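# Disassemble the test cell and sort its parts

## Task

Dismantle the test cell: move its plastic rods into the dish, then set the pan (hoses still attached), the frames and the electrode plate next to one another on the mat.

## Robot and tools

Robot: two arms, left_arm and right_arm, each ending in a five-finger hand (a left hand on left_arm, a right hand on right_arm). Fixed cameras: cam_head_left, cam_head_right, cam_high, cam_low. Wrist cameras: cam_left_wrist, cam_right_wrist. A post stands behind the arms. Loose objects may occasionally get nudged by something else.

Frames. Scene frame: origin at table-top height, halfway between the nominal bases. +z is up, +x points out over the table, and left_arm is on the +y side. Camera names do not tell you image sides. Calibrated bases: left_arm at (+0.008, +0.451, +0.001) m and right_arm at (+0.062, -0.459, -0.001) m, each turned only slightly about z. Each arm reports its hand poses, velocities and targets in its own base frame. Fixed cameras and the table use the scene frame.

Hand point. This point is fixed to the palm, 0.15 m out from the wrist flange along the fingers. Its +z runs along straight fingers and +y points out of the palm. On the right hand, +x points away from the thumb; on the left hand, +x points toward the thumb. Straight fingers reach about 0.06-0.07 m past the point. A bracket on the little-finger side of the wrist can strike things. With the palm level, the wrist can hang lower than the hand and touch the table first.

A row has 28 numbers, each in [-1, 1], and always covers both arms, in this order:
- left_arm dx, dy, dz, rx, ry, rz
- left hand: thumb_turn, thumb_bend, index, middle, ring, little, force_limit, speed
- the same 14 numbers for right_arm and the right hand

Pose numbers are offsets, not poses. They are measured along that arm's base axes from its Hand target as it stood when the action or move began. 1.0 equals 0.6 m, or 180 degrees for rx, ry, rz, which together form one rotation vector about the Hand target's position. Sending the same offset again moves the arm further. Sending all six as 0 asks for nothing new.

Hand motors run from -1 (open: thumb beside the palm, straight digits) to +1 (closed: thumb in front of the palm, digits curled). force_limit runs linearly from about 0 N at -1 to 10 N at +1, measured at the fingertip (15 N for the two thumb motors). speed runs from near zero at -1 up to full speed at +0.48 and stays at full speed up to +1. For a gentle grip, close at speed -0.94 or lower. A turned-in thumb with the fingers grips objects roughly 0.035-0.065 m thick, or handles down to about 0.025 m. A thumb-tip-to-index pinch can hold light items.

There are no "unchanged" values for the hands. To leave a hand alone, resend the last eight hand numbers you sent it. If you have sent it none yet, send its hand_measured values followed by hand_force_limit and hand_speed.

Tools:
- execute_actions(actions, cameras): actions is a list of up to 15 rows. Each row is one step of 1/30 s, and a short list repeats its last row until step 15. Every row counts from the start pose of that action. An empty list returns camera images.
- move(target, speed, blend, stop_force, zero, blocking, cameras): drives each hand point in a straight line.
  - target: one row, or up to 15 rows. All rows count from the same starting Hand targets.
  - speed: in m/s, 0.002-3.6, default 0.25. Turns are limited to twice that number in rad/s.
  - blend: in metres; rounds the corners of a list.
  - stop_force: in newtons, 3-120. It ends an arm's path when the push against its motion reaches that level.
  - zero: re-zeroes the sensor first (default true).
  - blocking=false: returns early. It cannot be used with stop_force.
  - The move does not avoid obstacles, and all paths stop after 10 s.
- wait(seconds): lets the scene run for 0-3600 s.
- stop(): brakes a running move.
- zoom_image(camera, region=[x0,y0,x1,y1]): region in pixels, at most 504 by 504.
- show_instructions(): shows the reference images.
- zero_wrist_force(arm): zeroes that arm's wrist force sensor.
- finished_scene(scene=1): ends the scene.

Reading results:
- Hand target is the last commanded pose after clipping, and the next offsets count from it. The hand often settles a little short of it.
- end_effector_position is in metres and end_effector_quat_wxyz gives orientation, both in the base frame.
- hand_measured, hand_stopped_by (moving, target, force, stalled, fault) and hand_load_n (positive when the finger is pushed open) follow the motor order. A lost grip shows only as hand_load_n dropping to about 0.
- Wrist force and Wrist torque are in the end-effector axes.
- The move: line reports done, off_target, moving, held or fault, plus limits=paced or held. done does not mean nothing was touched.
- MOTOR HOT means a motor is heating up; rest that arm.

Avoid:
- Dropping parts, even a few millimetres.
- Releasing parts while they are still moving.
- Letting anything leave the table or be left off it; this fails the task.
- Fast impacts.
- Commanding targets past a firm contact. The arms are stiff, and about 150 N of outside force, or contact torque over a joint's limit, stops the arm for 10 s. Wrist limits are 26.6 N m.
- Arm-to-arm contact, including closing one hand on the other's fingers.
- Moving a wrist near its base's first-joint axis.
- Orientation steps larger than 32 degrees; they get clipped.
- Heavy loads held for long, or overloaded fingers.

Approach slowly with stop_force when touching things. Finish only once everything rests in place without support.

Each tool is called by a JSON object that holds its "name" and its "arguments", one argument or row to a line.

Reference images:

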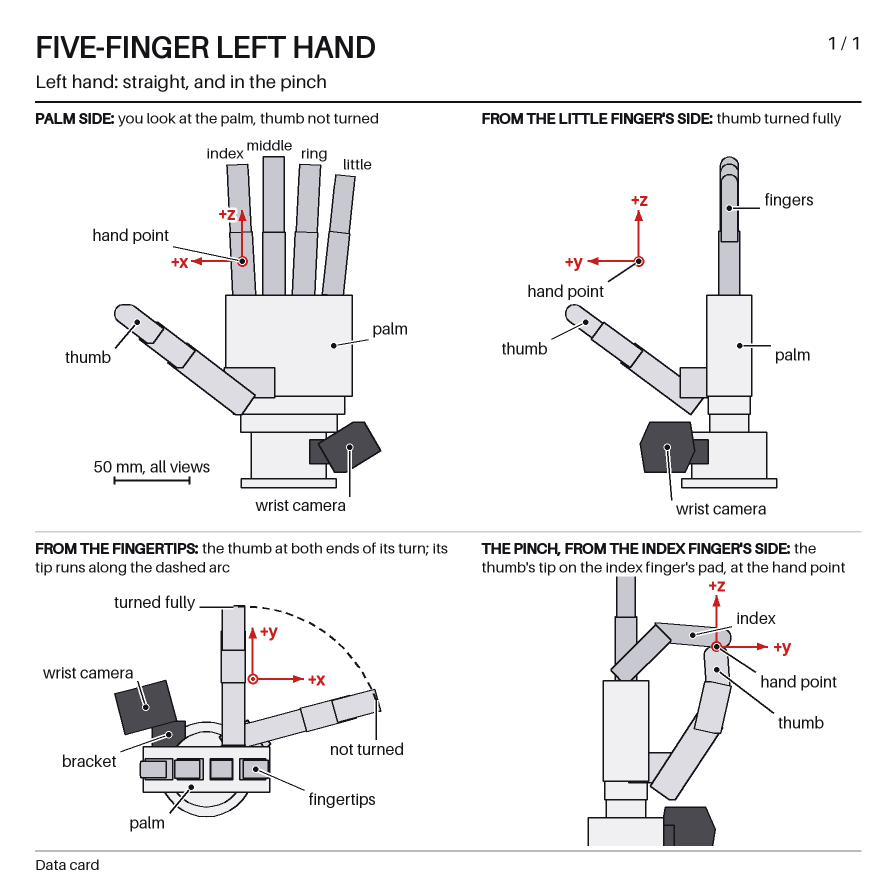

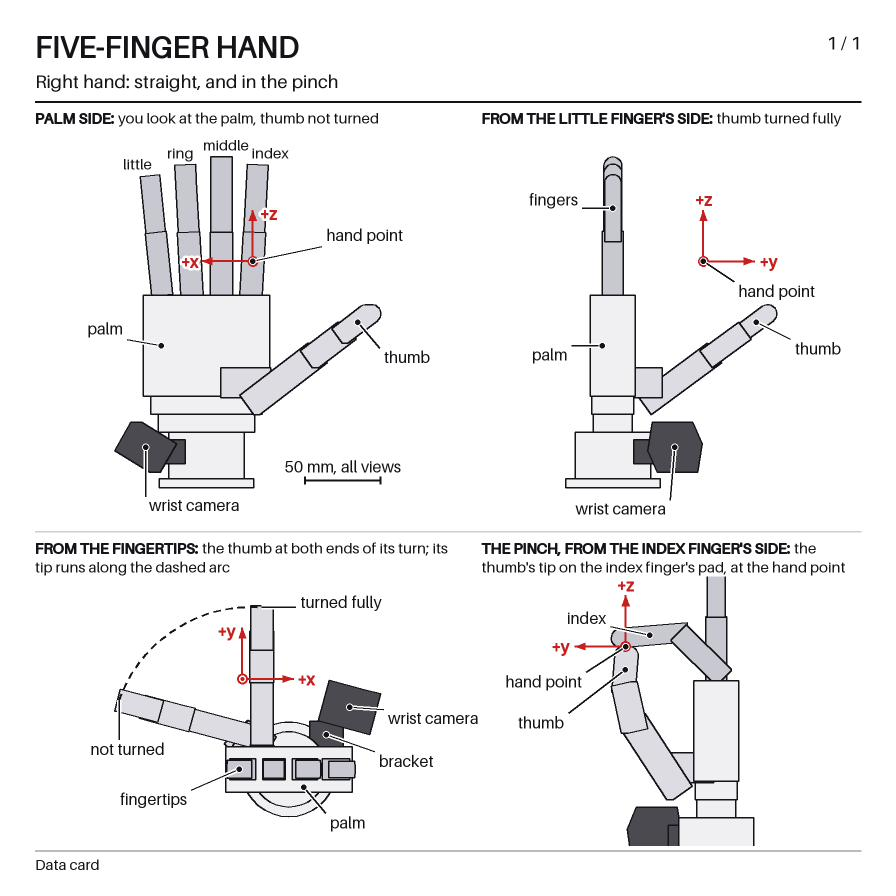

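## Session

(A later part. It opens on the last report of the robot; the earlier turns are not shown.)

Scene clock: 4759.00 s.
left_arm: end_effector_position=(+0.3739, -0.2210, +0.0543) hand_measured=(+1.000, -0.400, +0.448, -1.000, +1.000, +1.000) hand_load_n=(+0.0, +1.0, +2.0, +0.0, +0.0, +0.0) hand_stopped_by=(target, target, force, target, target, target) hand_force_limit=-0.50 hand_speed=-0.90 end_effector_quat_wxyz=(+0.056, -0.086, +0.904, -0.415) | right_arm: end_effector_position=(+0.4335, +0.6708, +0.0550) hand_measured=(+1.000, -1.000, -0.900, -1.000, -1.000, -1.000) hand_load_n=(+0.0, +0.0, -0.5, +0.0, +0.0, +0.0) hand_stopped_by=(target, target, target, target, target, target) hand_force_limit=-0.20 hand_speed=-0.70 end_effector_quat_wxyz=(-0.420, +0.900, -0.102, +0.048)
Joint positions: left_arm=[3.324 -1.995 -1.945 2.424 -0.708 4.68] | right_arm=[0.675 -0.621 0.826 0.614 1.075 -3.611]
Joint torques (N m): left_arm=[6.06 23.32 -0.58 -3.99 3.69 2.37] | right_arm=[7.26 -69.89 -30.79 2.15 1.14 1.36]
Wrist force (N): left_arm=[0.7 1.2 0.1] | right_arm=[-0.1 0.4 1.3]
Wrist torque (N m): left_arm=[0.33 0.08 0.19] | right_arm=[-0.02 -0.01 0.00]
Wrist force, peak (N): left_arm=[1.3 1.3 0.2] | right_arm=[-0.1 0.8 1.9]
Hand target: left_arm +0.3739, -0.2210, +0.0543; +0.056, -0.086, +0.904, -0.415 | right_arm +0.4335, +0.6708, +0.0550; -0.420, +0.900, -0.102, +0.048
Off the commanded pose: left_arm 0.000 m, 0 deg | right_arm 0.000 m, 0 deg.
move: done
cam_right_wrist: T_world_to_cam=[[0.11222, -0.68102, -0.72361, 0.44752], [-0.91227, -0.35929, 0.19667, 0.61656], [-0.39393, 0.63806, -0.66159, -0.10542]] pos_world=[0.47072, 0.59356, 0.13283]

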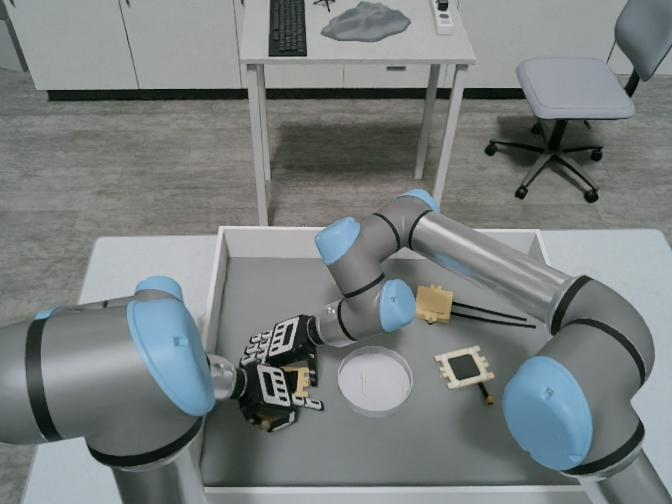

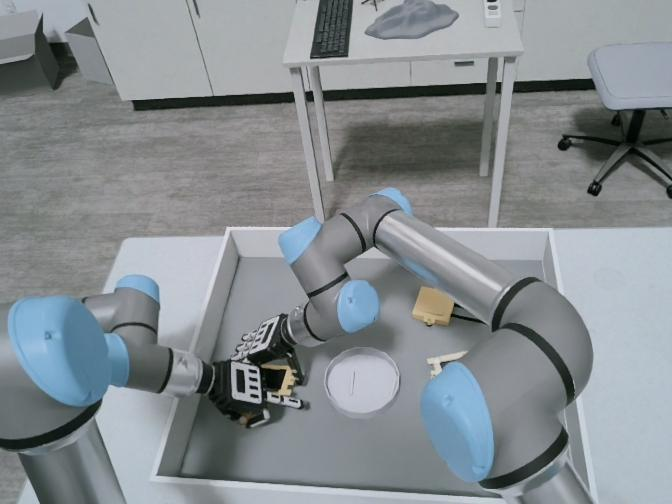

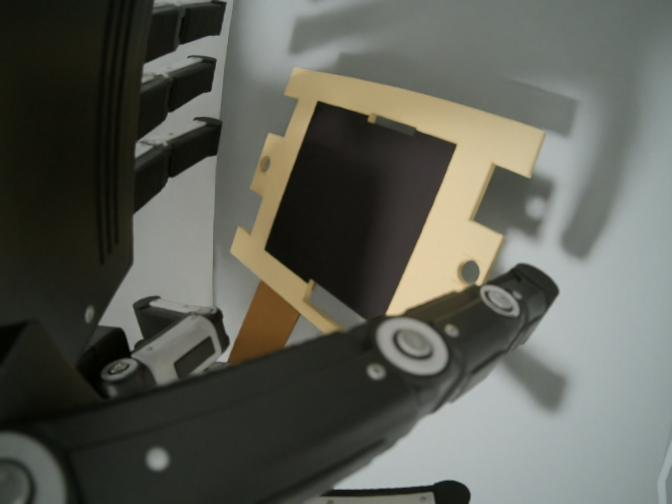

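{"name": "move", "arguments": {
  "target": [0,0,0,0,0,0,1,-0.4,0.5,-1,1,1,-0.5,-0.9,0.0025,0.0042,0,0,0,0,1,-1,-0.9,-1,-1,-1,-0.2,-0.7],
  "speed": 0.02,
  "stop_force": 4
}}

{"name": "move", "arguments": {
  "target": [0,0,0,0,0,0,1,-0.4,0.5,-1,1,1,-0.5,-0.9,0,0,0,0,0,0,1,-1,-0.3,-1,-1,-1,-0.4,-0.94],
  "speed": 0.02,
  "cameras": ["cam_head_left","cam_left_wrist","cam_right_wrist"]
}}

{"name": "zoom_image", "arguments": {
  "camera": "cam_head_left",
  "region": [230, 330, 350, 450]
}}

Scene clock: 4783.20 s.
left_arm: end_effector_position=(+0.3739, -0.2210, +0.0543) hand_measured=(+1.000, -0.400, +0.448, -1.000, +1.000, +1.000) hand_load_n=(-0.5, +1.0, +2.0, +0.0, +0.0, +0.0) hand_stopped_by=(target, target, force, target, target, target) hand_force_limit=-0.50 hand_speed=-0.90 end_effector_quat_wxyz=(+0.056, -0.086, +0.904, -0.415) | right_arm: end_effector_position=(+0.4350, +0.6733, +0.0550) hand_measured=(+1.000, -1.000, -0.900, -1.000, -1.000, -1.000) hand_load_n=(+0.0, +0.0, +0.0, +0.5, +0.0, +0.0) hand_stopped_by=(target, target, target, target, target, target) hand_force_limit=-0.20 hand_speed=-0.70 end_effector_quat_wxyz=(-0.420, +0.900, -0.102, +0.048)
Joint positions: left_arm=[3.324 -1.995 -1.945 2.424 -0.708 4.68] | right_arm=[0.677 -0.612 0.809 0.621 1.076 -3.61]
Joint torques (N m): left_arm=[7.03 23.06 -0.97 -3.79 3.76 2.45] | right_arm=[-4.22 -69.89 -8.37 -0.71 -0.36 -1.1]
Wrist force (N): left_arm=[0.9 0.9 0.0] | right_arm=[-0.1 0.4 1.5]
Wrist torque (N m): left_arm=[0.28 0.04 0.21] | right_arm=[-0.04 0.00 -0.09]
Wrist force, peak (N): left_arm=[1.1 1.3 0.2] | right_arm=[-0.4 0.8 1.8]
Hand target: left_arm +0.3739, -0.2210, +0.0543; +0.056, -0.086, +0.904, -0.415 | right_arm +0.4350, +0.6733, +0.0550; -0.420, +0.900, -0.102, +0.048
Off the commanded pose: left_arm 0.000 m, 0 deg | right_arm 0.000 m, 0 deg.
move: done

Scene clock: 4785.97 s.
left_arm: end_effector_position=(+0.3739, -0.2210, +0.0543) hand_measured=(+1.000, -0.400, +0.448, -1.000, +1.000, +1.000) hand_load_n=(+0.0, +0.5, +2.0, +0.0, +0.0, +0.0) hand_stopped_by=(target, target, force, target, target, target) hand_force_limit=-0.50 hand_speed=-0.90 end_effector_quat_wxyz=(+0.056, -0.086, +0.904, -0.415) | right_arm: end_effector_position=(+0.4350, +0.6733, +0.0550) hand_measured=(+1.000, -1.000, -0.472, -1.000, -1.000, -1.000) hand_load_n=(+0.5, +0.5, +4.5, +0.0, +0.0, +0.0) hand_stopped_by=(target, target, force, target, target, target) hand_force_limit=-0.40 hand_speed=-0.94 end_effector_quat_wxyz=(-0.420, +0.900, -0.102, +0.048)
Joint positions: left_arm=[3.324 -1.995 -1.945 2.424 -0.708 4.68] | right_arm=[0.677 -0.612 0.809 0.621 1.076 -3.61]
Joint torques (N m): left_arm=[6.16 23.34 -0.45 -3.76 3.61 2.57] | right_arm=[-5.82 -70.76 -8.87 -0.34 -2.06 -1.19]
Wrist force (N): left_arm=[1.3 0.0 0.6] | right_arm=[0.3 -0.2 2.2]
Wrist torque (N m): left_arm=[0.19 0.02 0.23] | right_arm=[-0.08 -0.02 -0.02]
Wrist force, peak (N): left_arm=[1.0 1.4 0.0] | right_arm=[0.2 -0.2 2.4]
Hand target: left_arm +0.3739, -0.2210, +0.0543; +0.056, -0.086, +0.904, -0.415 | right_arm +0.4350, +0.6733, +0.0550; -0.420, +0.900, -0.102, +0.048
Off the commanded pose: left_arm 0.000 m, 0 deg | right_arm 0.000 m, 0 deg.
move: done
cam_left_wrist: T_world_to_cam=[[-0.17825, -0.65675, 0.73274, -0.12518], [-0.9163, 0.38221, 0.11967, 0.42147], [-0.35865, -0.65008, -0.6699, 0.14714]] pos_world=[0.41665, -0.14764, 0.13986]
cam_right_wrist: T_world_to_cam=[[0.11223, -0.68103, -0.72361, 0.44905], [-0.9123, -0.35924, 0.19661, 0.61882], [-0.39384, 0.63808, -0.66162, -0.10648]] pos_world=[0.47222, 0.59606, 0.13283]

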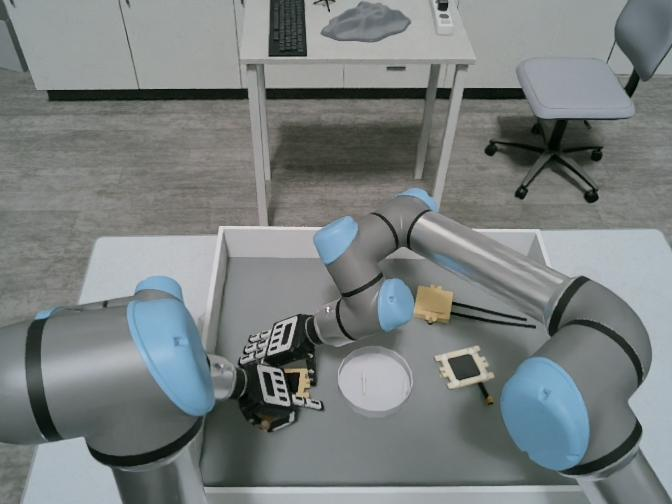

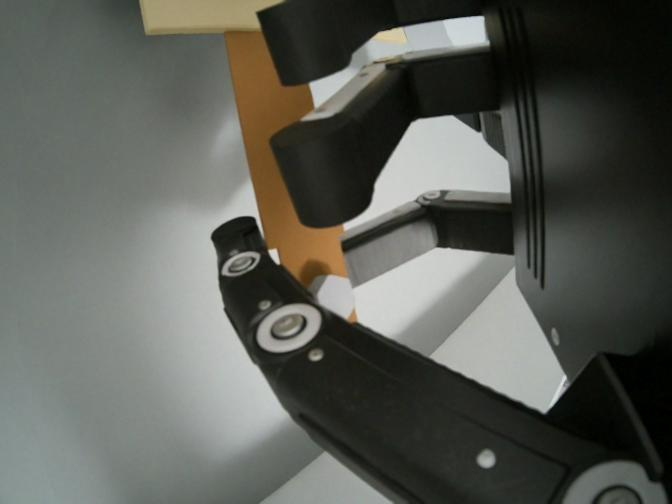

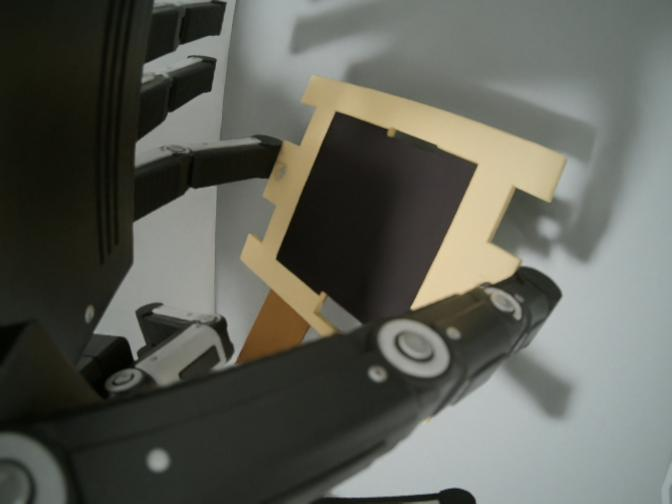

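Scaled by 4.200 from the camera's image (finer frame: 960x720).

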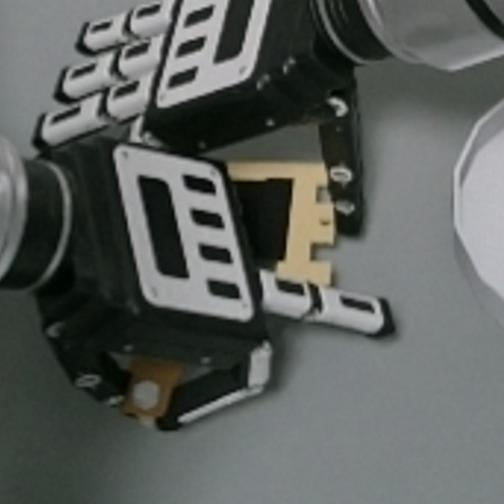

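{"name": "zoom_image", "arguments": {
  "camera": "cam_right_wrist",
  "region": [210, 60, 400, 300]
}}

{"name": "zoom_image", "arguments": {
  "camera": "cam_right_wrist",
  "region": [400, 130, 600, 330]
}}

Scaled by 2.100 from the camera's image (finer frame: 960x720).

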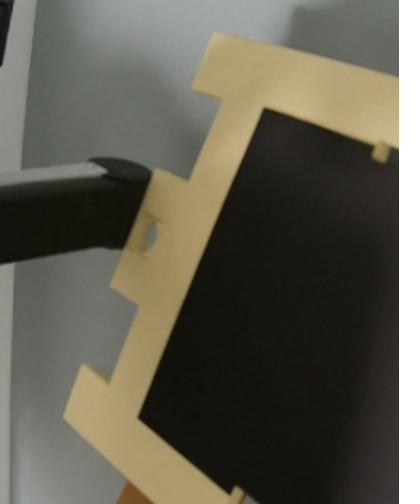

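Scaled by 2.520 from the camera's image (finer frame: 960x720).

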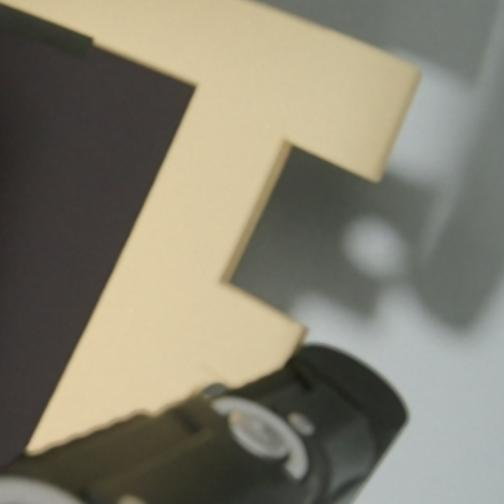

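{"name": "move", "arguments": {
  "target": [0,0,0,0,0,0,1,-0.4,0.5,-1,1,1,-0.5,-0.9,0,0,0.01,0,0,0,1,-1,-0.3,-1,-1,-1,-0.4,-0.94],
  "speed": 0.01,
  "cameras": ["cam_head_left","cam_left_wrist","cam_right_wrist"]
}}

{"name": "zoom_image", "arguments": {
  "camera": "cam_right_wrist",
  "region": [210, 60, 590, 340]
}}

Scene clock: 4799.57 s.
left_arm: end_effector_position=(+0.3739, -0.2210, +0.0543) hand_measured=(+1.000, -0.400, +0.448, -1.000, +1.000, +1.000) hand_load_n=(+0.0, +1.5, +2.0, +0.0, +0.0, +0.0) hand_stopped_by=(target, target, force, target, target, target) hand_force_limit=-0.50 hand_speed=-0.90 end_effector_quat_wxyz=(+0.056, -0.086, +0.904, -0.415) | right_arm: end_effector_position=(+0.4350, +0.6733, +0.0611) hand_measured=(+1.000, -1.000, -0.472, -1.000, -1.000, -1.000) hand_load_n=(+0.0, +0.0, +0.0, +0.0, +0.0, +0.0) hand_stopped_by=(target, target, force, target, target, target) hand_force_limit=-0.40 hand_speed=-0.94 end_effector_quat_wxyz=(-0.420, +0.900, -0.102, +0.048)
Joint positions: left_arm=[3.324 -1.995 -1.945 2.424 -0.708 4.68] | right_arm=[0.677 -0.616 0.8 0.634 1.076 -3.61]
Joint torques (N m): left_arm=[7.19 23.47 1.99 -3.66 1.17 2.42] | right_arm=[-5.81 -64.31 -25.02 0.38 -1.82 -0.98]
Wrist force (N): left_arm=[1.1 1.1 0.2] | right_arm=[-0.2 0.9 1.6]
Wrist torque (N m): left_arm=[0.29 0.03 0.22] | right_arm=[0.02 0.01 -0.08]
Wrist force, peak (N): left_arm=[1.6 0.3 1.2] | right_arm=[0.4 -0.7 2.4]
Hand target: left_arm +0.3739, -0.2210, +0.0543; +0.056, -0.086, +0.904, -0.415 | right_arm +0.4350, +0.6733, +0.0610; -0.420, +0.900, -0.102, +0.048
Off the commanded pose: left_arm 0.000 m, 0 deg | right_arm 0.000 m, 0 deg.
move: done
cam_left_wrist: T_world_to_cam=[[-0.17825, -0.65675, 0.73274, -0.12518], [-0.9163, 0.38221, 0.11967, 0.42147], [-0.35865, -0.65008, -0.6699, 0.14714]] pos_world=[0.41665, -0.14764, 0.13986]
cam_right_wrist: T_world_to_cam=[[0.11223, -0.68103, -0.72361, 0.45347], [-0.9123, -0.35924, 0.19661, 0.61762], [-0.39384, 0.63808, -0.66162, -0.10244]] pos_world=[0.47222, 0.59606, 0.13893]

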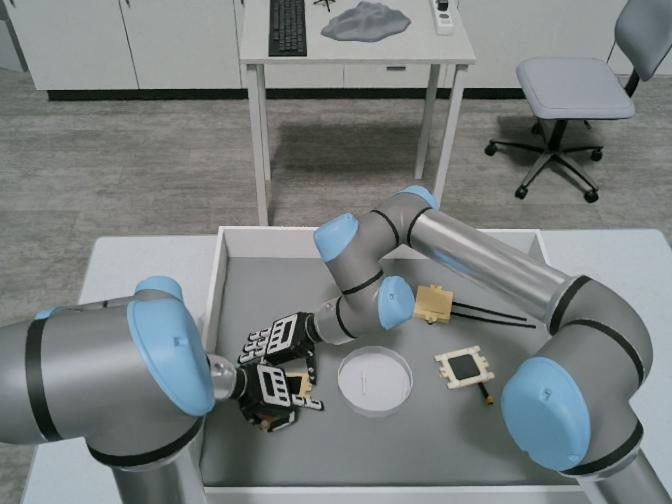

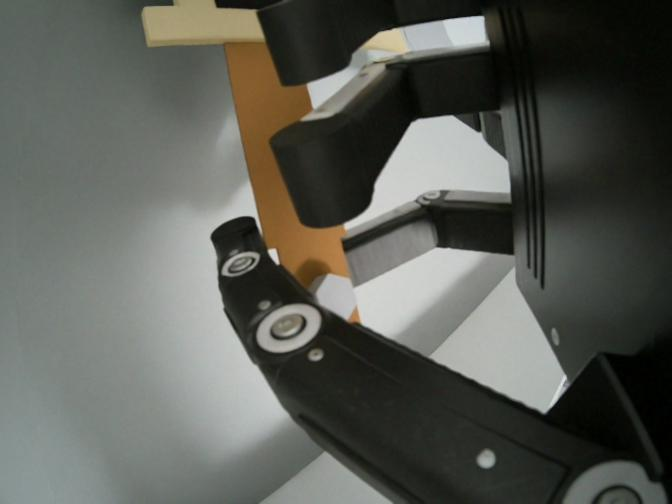

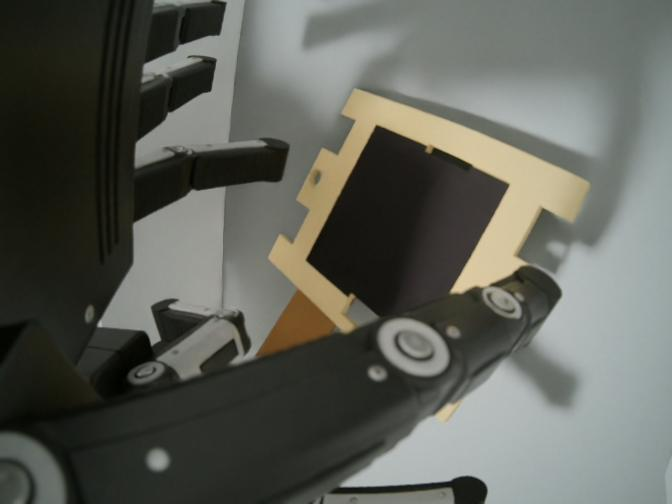

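Scaled by 1.326 from the camera's image (finer frame: 960x720).

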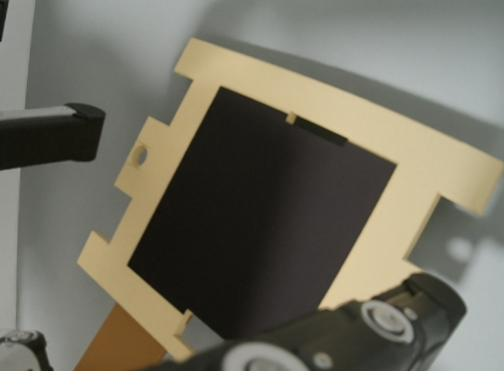

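{"name": "move", "arguments": {
  "target": [
    [0,0,0,0,0,0,1,-0.4,0.5,-1,1,1,-0.5,-0.9,0,0,0,0,0,0,1,-1,-0.9,-1,-1,-1,-0.4,-0.5],
    [0,0,0,0,0,0,1,-0.4,0.5,-1,1,1,-0.5,-0.9,0,0,0.2,0,0,0,1,-1,-0.9,-1,-1,-1,-0.4,-0.5],
    [0,0,0,0,0,0,1,-0.4,0.5,-1,1,1,-0.5,-0.9,0.0,-0.32,0.35,0,0,0,1,-1,-0.9,-1,-1,-1,-0.4,-0.5]
  ],
  "speed": 0.12,
  "blend": [0,0.05,0]
}}

{"name": "move", "arguments": {
  "target": [0,0,0.058,0,0,0,1,-0.4,0.5,-1,1,1,-0.5,-0.9,0,0,0,-0.2713,0.0622,0,1,-1,-0.5,-0.5,1,1,-0.4,-0.5],
  "speed": 0.15,
  "cameras": ["cam_head_left","cam_left_wrist","cam_high"]
}}

Scene clock: 4966.73 s.
left_arm: end_effector_position=(+0.3739, -0.2210, +0.0543) hand_measured=(+1.000, -0.400, +0.448, -1.000, +1.000, +1.000) hand_load_n=(+0.5, +1.5, +2.0, +0.0, +0.0, +0.0) hand_stopped_by=(target, target, force, target, target, target) hand_force_limit=-0.50 hand_speed=-0.90 end_effector_quat_wxyz=(+0.056, -0.086, +0.904, -0.415) | right_arm: end_effector_position=(+0.4350, +0.4813, +0.2710) hand_measured=(+1.000, -1.000, -0.900, -1.000, -1.000, -1.000) hand_load_n=(+0.0, +0.0, +0.0, +0.0, +0.0, +0.0) hand_stopped_by=(target, target, target, target, target, target) hand_force_limit=-0.40 hand_speed=-0.50 end_effector_quat_wxyz=(-0.420, +0.900, -0.102, +0.048)
Joint positions: left_arm=[3.324 -1.995 -1.945 2.424 -0.708 4.68] | right_arm=[0.397 -1.047 1.036 0.974 0.899 -3.87]
Joint torques (N m): left_arm=[6.51 24.97 6.61 -3.34 -0.1 2.26] | right_arm=[-2.07 -38.29 -30.4 0.64 1.36 0.47]
Wrist force (N): left_arm=[0.9 1.2 0.2] | right_arm=[0.0 0.5 1.5]
Wrist torque (N m): left_arm=[0.32 0.06 0.21] | right_arm=[-0.02 0.02 -0.10]
Wrist force, peak (N): left_arm=[1.2 1.4 0.4] | right_arm=[-0.1 2.0 2.6]
Hand target: left_arm +0.3739, -0.2210, +0.0543; +0.056, -0.086, +0.904, -0.415 | right_arm +0.4350, +0.4813, +0.2710; -0.420, +0.900, -0.102, +0.048
Off the commanded pose: left_arm 0.000 m, 0 deg | right_arm 0.000 m, 0 deg.
move: done

Scene clock: 4970.03 s.
left_arm: end_effector_position=(+0.3739, -0.2210, +0.0892) hand_measured=(+1.000, -0.400, +0.448, -1.000, +1.000, +1.000) hand_load_n=(+0.0, +1.0, +2.0, +0.0, +0.0, +0.0) hand_stopped_by=(target, target, force, target, target, target) hand_force_limit=-0.50 hand_speed=-0.90 end_effector_quat_wxyz=(+0.056, -0.086, +0.904, -0.415) | right_arm: end_effector_position=(+0.4339, +0.4801, +0.2702) hand_measured=(+1.000, -1.000, -0.500, -0.500, +1.000, +1.000) hand_load_n=(+0.0, +0.0, +0.0, +0.0, +0.0, +0.0) hand_stopped_by=(target, target, target, target, target, target) hand_force_limit=-0.40 hand_speed=-0.50 end_effector_quat_wxyz=(-0.129, +0.981, -0.110, +0.090)
Joint positions: left_arm=[3.324 -1.935 -1.918 2.337 -0.708 4.68] | right_arm=[0.626 -0.524 0.035 1.751 1.501 -3.853]
Joint torques (N m): left_arm=[3.15 23.99 19.66 -0.59 0.18 -1.29] | right_arm=[-0.98 -67.97 -28.12 1.32 -1.8 -1.09]
Wrist force (N): left_arm=[1.2 0.9 0.0] | right_arm=[-0.3 -0.1 1.6]
Wrist torque (N m): left_arm=[0.29 0.01 0.22] | right_arm=[-0.16 0.00 -0.07]
Wrist force, peak (N): left_arm=[1.4 1.2 0.1] | right_arm=[-0.5 0.9 1.7]
Hand target: left_arm +0.3739, -0.2210, +0.0891; +0.056, -0.086, +0.904, -0.415 | right_arm +0.4350, +0.4813, +0.2710; +0.001, +0.994, -0.113, +0.000
Off the commanded pose: left_arm 0.000 m, 0 deg | right_arm 0.002 m, 18 deg.
elbow stopped short (right arm): the move would have taken joint 3 (elbow) straighter than the controller allows.
move: off_target (right_arm)
cam_left_wrist: T_world_to_cam=[[-0.17832, -0.65672, 0.73275, -0.15064], [-0.91628, 0.38225, 0.11961, 0.41731], [-0.35865, -0.65008, -0.6699, 0.17046]] pos_world=[0.41665, -0.14764, 0.17466]
Images, in order (width x height): cam_head_left 672x504, cam_high 672x504, cam_left_wrist 672x504.

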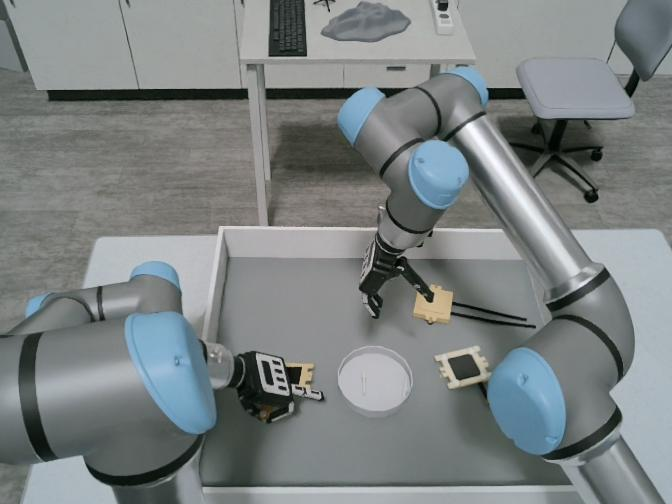

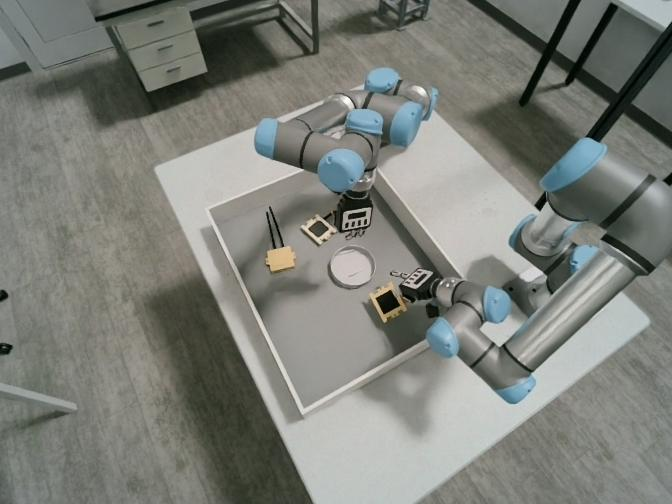

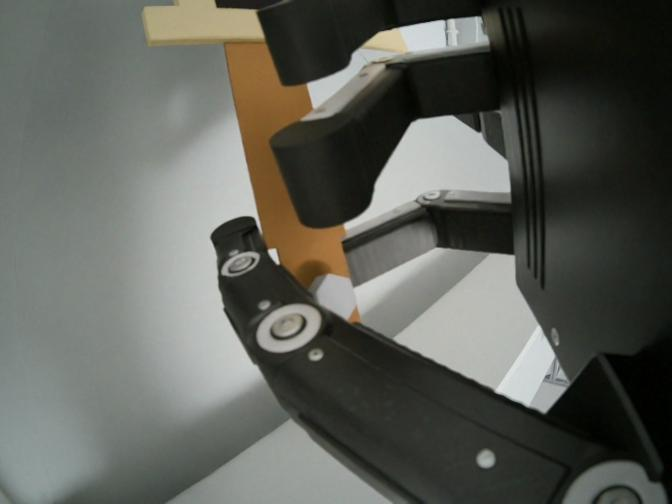

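{"name": "move", "arguments": {
  "target": [0,0,0,0,0,0,1,-0.4,0.5,-1,1,1,-0.5,-0.9,-0.05,-0.15,0,0,0,-0.40,1,-1,-0.5,-0.5,1,1,-0.4,-0.5],
  "speed": 0.3
}}

{"name": "move", "arguments": {
  "target": [0,0,0,0,0,0,1,-0.4,0.5,-1,1,1,-0.5,-0.9,0.05,0.05,0,0,0,-0.394,1,-1,-0.5,-0.5,1,1,-0.4,-0.5],
  "speed": 0.3,
  "cameras": ["cam_head_left","cam_right_wrist","cam_high"]
}}

Scene clock: 4989.60 s.
left_arm: end_effector_position=(+0.3739, -0.2210, +0.0891) hand_measured=(+1.000, -0.400, +0.448, -1.000, +1.000, +1.000) hand_load_n=(+0.0, +1.5, +2.0, +0.0, +0.0, +0.5) hand_stopped_by=(target, target, force, target, target, target) hand_force_limit=-0.50 hand_speed=-0.90 end_effector_quat_wxyz=(+0.056, -0.086, +0.904, -0.415) | right_arm: end_effector_position=(+0.4050, +0.3913, +0.2711) hand_measured=(+1.000, -1.000, -0.500, -0.500, +1.000, +1.000) hand_load_n=(+0.0, +0.0, +0.0, +0.0, +0.0, +0.0) hand_stopped_by=(target, target, target, target, target, target) hand_force_limit=-0.40 hand_speed=-0.50 end_effector_quat_wxyz=(+0.001, +0.738, -0.675, +0.000)
Joint positions: left_arm=[3.324 -1.935 -1.918 2.337 -0.708 4.68] | right_arm=[0.437 -0.822 0.701 1.693 1.571 -2.792]
Joint torques (N m): left_arm=[4.45 20.7 0.85 -0.65 0.22 -1] | right_arm=[5.08 -40.12 -24.9 3.7 1.69 1.52]
Wrist force (N): left_arm=[0.9 0.9 0.0] | right_arm=[-0.4 -0.6 1.6]
Wrist torque (N m): left_arm=[0.27 0.05 0.21] | right_arm=[-0.29 0.00 -0.07]
Wrist force, peak (N): left_arm=[1.0 1.4 0.3] | right_arm=[-0.1 -0.4 1.9]
Hand target: left_arm +0.3739, -0.2210, +0.0891; +0.056, -0.086, +0.904, -0.415 | right_arm +0.4050, +0.3913, +0.2710; +0.001, +0.737, -0.675, +0.000
Off the commanded pose: left_arm 0.000 m, 0 deg | right_arm 0.000 m, 0 deg.
move: done

Scene clock: 4992.17 s.
left_arm: end_effector_position=(+0.3739, -0.2210, +0.0891) hand_measured=(+1.000, -0.400, +0.448, -1.000, +1.000, +1.000) hand_load_n=(+0.0, +1.5, +2.5, +0.0, +0.0, +0.0) hand_stopped_by=(target, target, force, target, target, target) hand_force_limit=-0.50 hand_speed=-0.90 end_effector_quat_wxyz=(+0.056, -0.086, +0.904, -0.415) | right_arm: end_effector_position=(+0.4349, +0.4213, +0.2711) hand_measured=(+1.000, -1.000, -0.500, -0.500, +1.000, +1.000) hand_load_n=(+0.0, +0.0, +0.0, +0.0, +0.0, +0.0) hand_stopped_by=(target, target, target, target, target, target) hand_force_limit=-0.40 hand_speed=-0.50 end_effector_quat_wxyz=(+0.000, -0.209, +0.978, +0.001) end_effector_velocity=(+0.000, +0.001, +0.000) end_effector_angular_velocity=(+0.000, +0.000, -0.003)
Joint positions: left_arm=[3.324 -1.935 -1.918 2.337 -0.708 4.68] | right_arm=[0.445 -0.943 0.906 1.609 1.569 -1.547]
Joint velocities: left_arm=[within noise] | right_arm=[0.001 0 -0.001 0.001 0 0.005]
Joint torques (N m): left_arm=[3.35 21.01 0.88 -0.55 0.34 -0.92] | right_arm=[-8.54 -36.62 -30.1 3.95 2.04 1.23]
Wrist force (N): left_arm=[0.9 1.0 0.2] | right_arm=[-0.4 -0.7 1.5]
Wrist torque (N m): left_arm=[0.28 0.06 0.21] | right_arm=[-0.26 0.07 -0.08]
Wrist force, peak (N): left_arm=[1.0 1.5 0.0] | right_arm=[-0.2 -1.1 2.1]
Hand target: left_arm +0.3739, -0.2210, +0.0891; +0.056, -0.086, +0.904, -0.415 | right_arm +0.4350, +0.4213, +0.2710; +0.000, -0.209, +0.978, +0.001
Off the commanded pose: left_arm 0.000 m, 0 deg | right_arm 0.000 m, 0 deg.
move: done
cam_right_wrist: T_world_to_cam=[[-0.63395, 0.77294, 0.02587, -0.0575], [0.65404, 0.51798, 0.55129, -0.66119], [0.41272, 0.36641, -0.83391, 0.00757]] pos_world=[0.39287, 0.38416, 0.37231]
Images, in order (width x height): cam_head_left 672x504, cam_high 672x504, cam_right_wrist 672x504.

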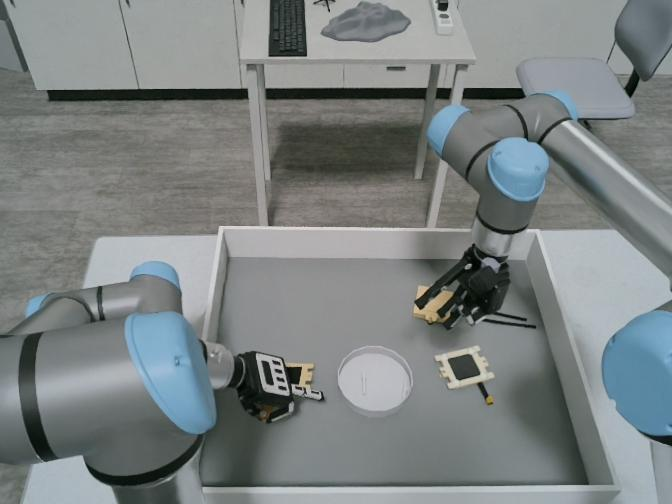

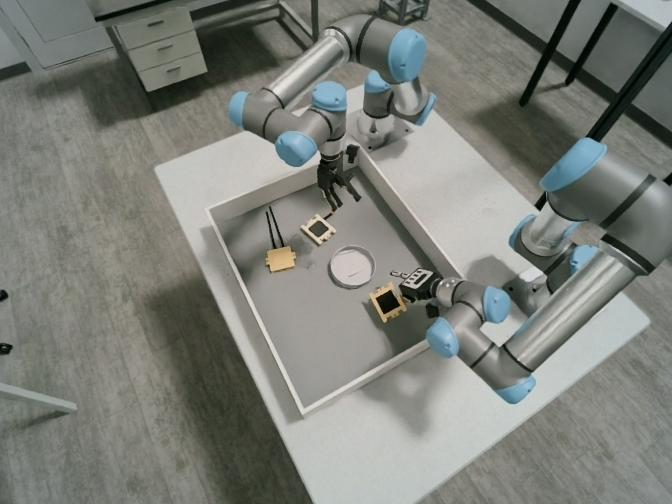

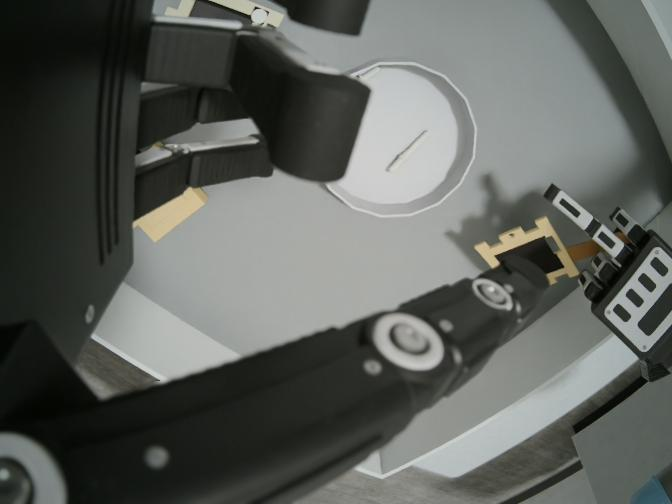

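{"name": "zoom_image", "arguments": {
  "camera": "cam_right_wrist",
  "region": [440, 180, 640, 330]
}}

{"name": "zoom_image", "arguments": {
  "camera": "cam_head_left",
  "region": [230, 330, 350, 450]
}}

Scaled by 2.520 from the camera's image (finer frame: 960x720).

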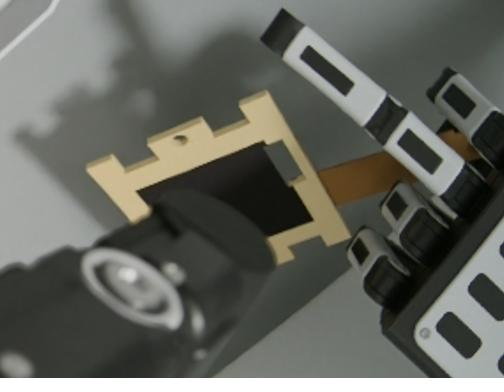

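Scaled by 4.200 from the camera's image (finer frame: 960x720).

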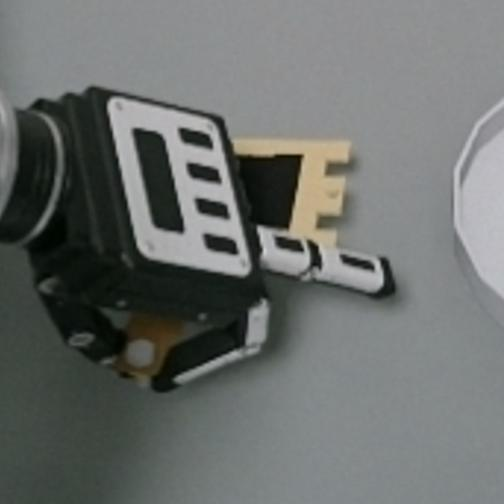

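{"name": "move", "arguments": {
  "target": [0,0,0,0,-0.11,0,1,-0.4,0.5,-1,1,1,-0.5,-0.9,0,0,0,0,0,0,1,-1,-0.5,-0.5,1,1,-0.4,-0.5],
  "speed": 0.08,
  "cameras": ["cam_head_left","cam_right_wrist","cam_left_wrist"]
}}

{"name": "zoom_image", "arguments": {
  "camera": "cam_right_wrist",
  "region": [440, 180, 640, 330]
}}

{"name": "zoom_image", "arguments": {
  "camera": "cam_head_left",
  "region": [230, 330, 350, 450]
}}

Scene clock: 5041.47 s.
left_arm: end_effector_position=(+0.3738, -0.2210, +0.0891) hand_measured=(+1.000, -0.400, +0.448, -1.000, +1.000, +1.000) hand_load_n=(+0.0, +1.5, +2.0, +0.0, +0.0, +0.0) hand_stopped_by=(target, target, force, target, target, target) hand_force_limit=-0.50 hand_speed=-0.90 end_effector_quat_wxyz=(+0.211, -0.013, +0.881, -0.424) | right_arm: end_effector_position=(+0.4350, +0.4213, +0.2710) hand_measured=(+1.000, -1.000, -0.500, -0.500, +1.000, +1.000) hand_load_n=(+0.0, +0.0, +0.0, +0.0, +0.0, +0.0) hand_stopped_by=(target, target, target, target, target, target) hand_force_limit=-0.40 hand_speed=-0.50 end_effector_quat_wxyz=(+0.000, -0.209, +0.978, +0.001)
Joint positions: left_arm=[3.37 -1.75 -2.125 2.659 -0.63 4.729] | right_arm=[0.445 -0.943 0.906 1.609 1.569 -1.547]
Joint torques (N m): left_arm=[-6.07 13.64 26.52 -3.65 -1.19 -2.09] | right_arm=[-6.77 -36.35 -29.89 3.66 1.82 0.07]
Wrist force (N): left_arm=[0.7 1.1 0.2] | right_arm=[-0.3 -0.6 1.3]
Wrist torque (N m): left_arm=[0.27 0.02 0.06] | right_arm=[-0.24 0.08 -0.09]
Wrist force, peak (N): left_arm=[1.2 1.6 0.1] | right_arm=[-0.6 -0.7 1.8]
Hand target: left_arm +0.3739, -0.2210, +0.0891; +0.211, -0.013, +0.881, -0.424 | right_arm +0.4350, +0.4213, +0.2710; +0.000, -0.209, +0.978, +0.001
Off the commanded pose: left_arm 0.000 m, 0 deg | right_arm 0.000 m, 0 deg.
move: done
cam_left_wrist: T_world_to_cam=[[-0.41597, -0.65664, 0.62912, -0.05254], [-0.90264, 0.3822, -0.19791, 0.44039], [-0.11049, -0.65019, -0.7517, 0.08486]] pos_world=[0.38504, -0.14764, 0.184]
cam_right_wrist: T_world_to_cam=[[-0.63361, 0.77322, 0.02597, -0.05764], [0.65437, 0.51771, 0.55115, -0.66118], [0.41271, 0.36621, -0.834, 0.00768]] pos_world=[0.39297, 0.38406, 0.37231]
Images, in order (width x height): cam_head_left 672x504, cam_left_wrist 672x504, cam_right_wrist 672x504.

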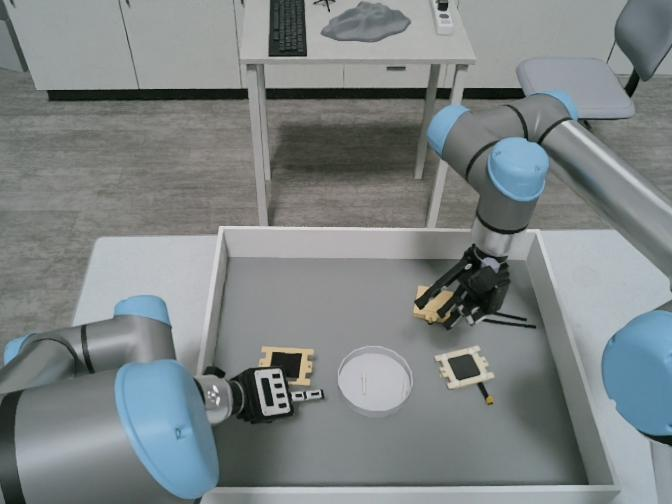

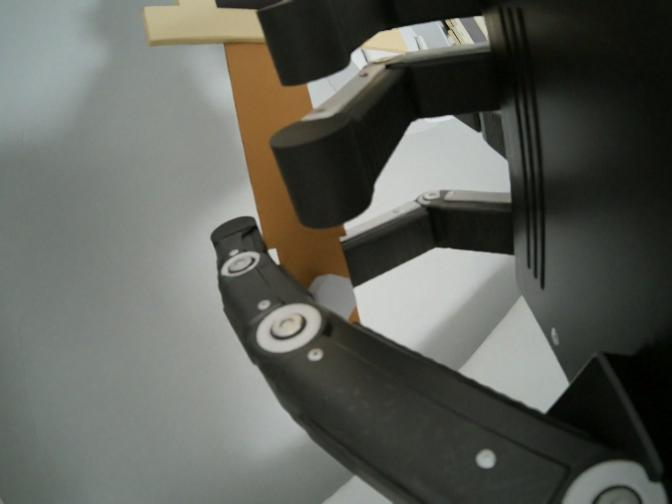

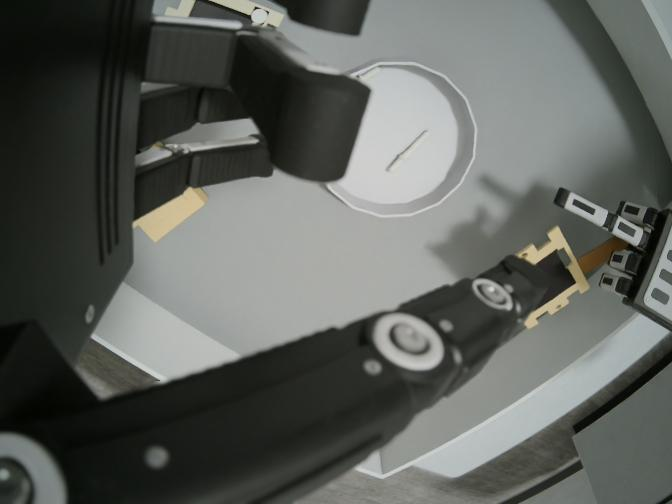

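Scaled by 2.520 from the camera's image (finer frame: 960x720).

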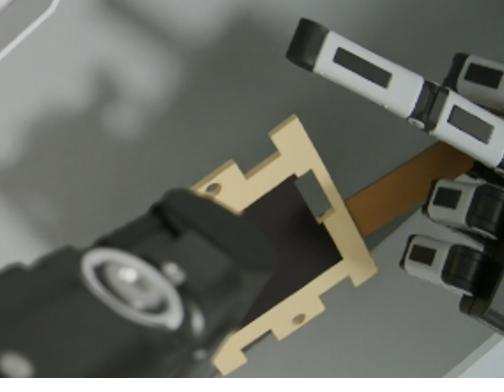

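Scaled by 4.200 from the camera's image (finer frame: 960x720).

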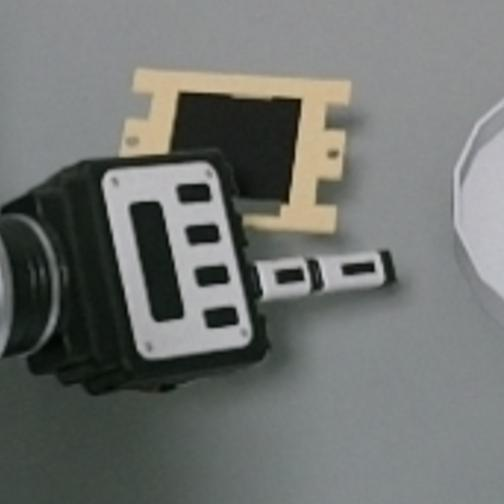

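{"name": "move", "arguments": {
  "target": [0,0,0,0,0,0,1,-0.4,0.5,-1,1,1,-0.5,-0.9,0.0652,0.313,-0.1,0,0,0,1,-1,-0.7,-0.7,1,1,-0.4,-0.5],
  "speed": 0.1,
  "cameras": ["cam_head_left","cam_head_right","cam_right_wrist"]
}}

{"name": "zoom_image", "arguments": {
  "camera": "cam_head_left",
  "region": [230, 300, 380, 450]
}}

Scene clock: 5098.83 s.
left_arm: end_effector_position=(+0.3739, -0.2210, +0.0891) hand_measured=(+1.000, -0.400, +0.448, -1.000, +1.000, +1.000) hand_load_n=(+0.0, +1.5, +2.0, +0.0, +0.0, +0.0) hand_stopped_by=(target, target, force, target, target, target) hand_force_limit=-0.50 hand_speed=-0.90 end_effector_quat_wxyz=(+0.211, -0.013, +0.881, -0.424) | right_arm: end_effector_position=(+0.4731, +0.6080, +0.2104) hand_measured=(+1.000, -1.000, -0.700, -0.700, +1.000, +1.000) hand_load_n=(+0.0, +0.0, +0.0, +0.0, +0.0, +0.0) hand_stopped_by=(target, target, target, target, target, target) hand_force_limit=-0.40 hand_speed=-0.50 end_effector_quat_wxyz=(+0.061, -0.195, +0.977, +0.056)
Joint positions: left_arm=[3.37 -1.75 -2.124 2.659 -0.63 4.729] | right_arm=[0.654 -0.394 0.035 1.771 1.525 -1.306]
Joint torques (N m): left_arm=[-6.89 13.33 26.01 -3.05 -1.28 -1.51] | right_arm=[-7.74 -72.35 -29.39 0.84 2.05 -0.53]
Wrist force (N): left_arm=[1.0 1.1 -0.1] | right_arm=[-0.5 -0.8 1.9]
Wrist torque (N m): left_arm=[0.28 -0.03 0.09] | right_arm=[-0.29 0.01 -0.10]
Wrist force, peak (N): left_arm=[1.3 1.2 0.1] | right_arm=[-0.5 0.1 2.3]
Hand target: left_arm +0.3739, -0.2210, +0.0891; +0.211, -0.013, +0.881, -0.424 | right_arm +0.4741, +0.6091, +0.2110; +0.000, -0.209, +0.978, +0.001
Off the commanded pose: left_arm 0.000 m, 0 deg | right_arm 0.002 m, 10 deg.
elbow stopped short (right arm): the move would have taken joint 3 (elbow) straighter than the controller allows.
move: off_target (right_arm)
cam_right_wrist: T_world_to_cam=[[-0.61669, 0.78418, 0.06894, -0.20004], [0.60731, 0.41821, 0.67548, -0.69272], [0.50087, 0.45843, -0.73415, -0.24577]] pos_world=[0.42043, 0.55924, 0.30128]

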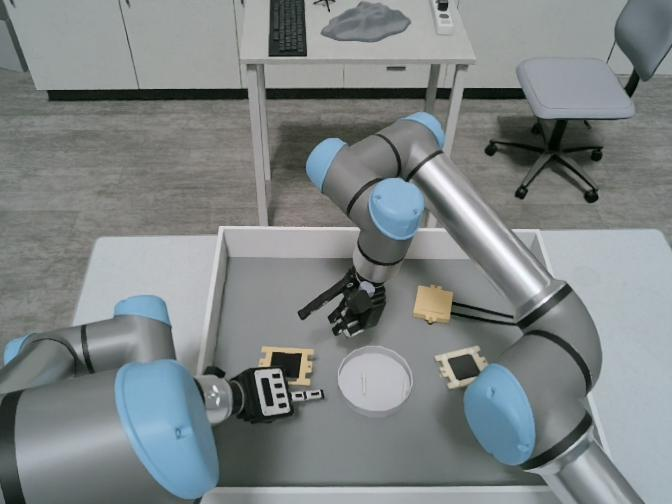

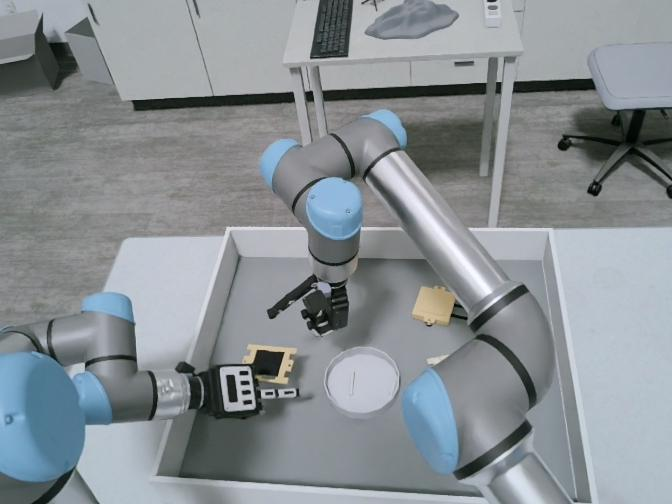

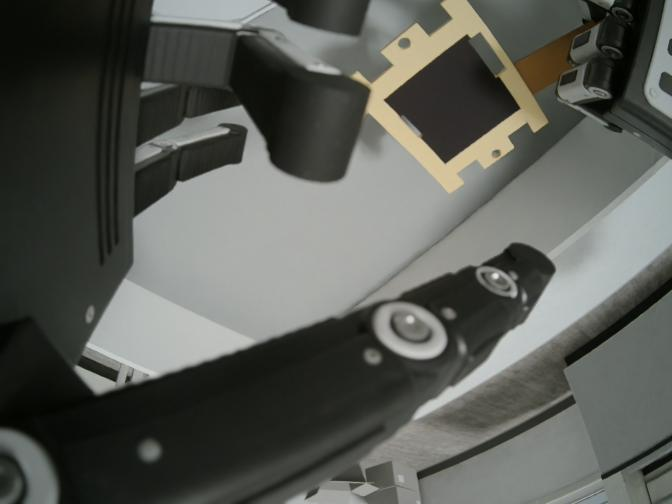

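Scaled by 3.360 from the camera's image (finer frame: 960x720).

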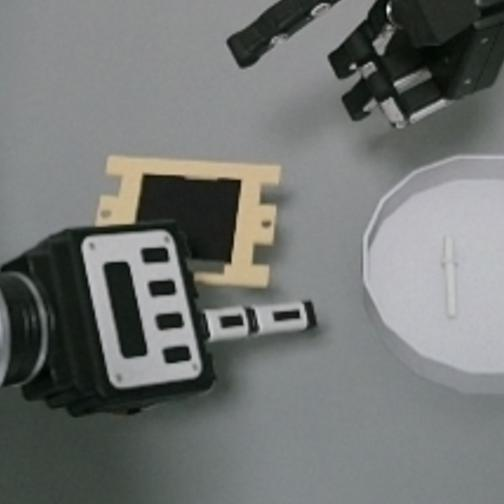

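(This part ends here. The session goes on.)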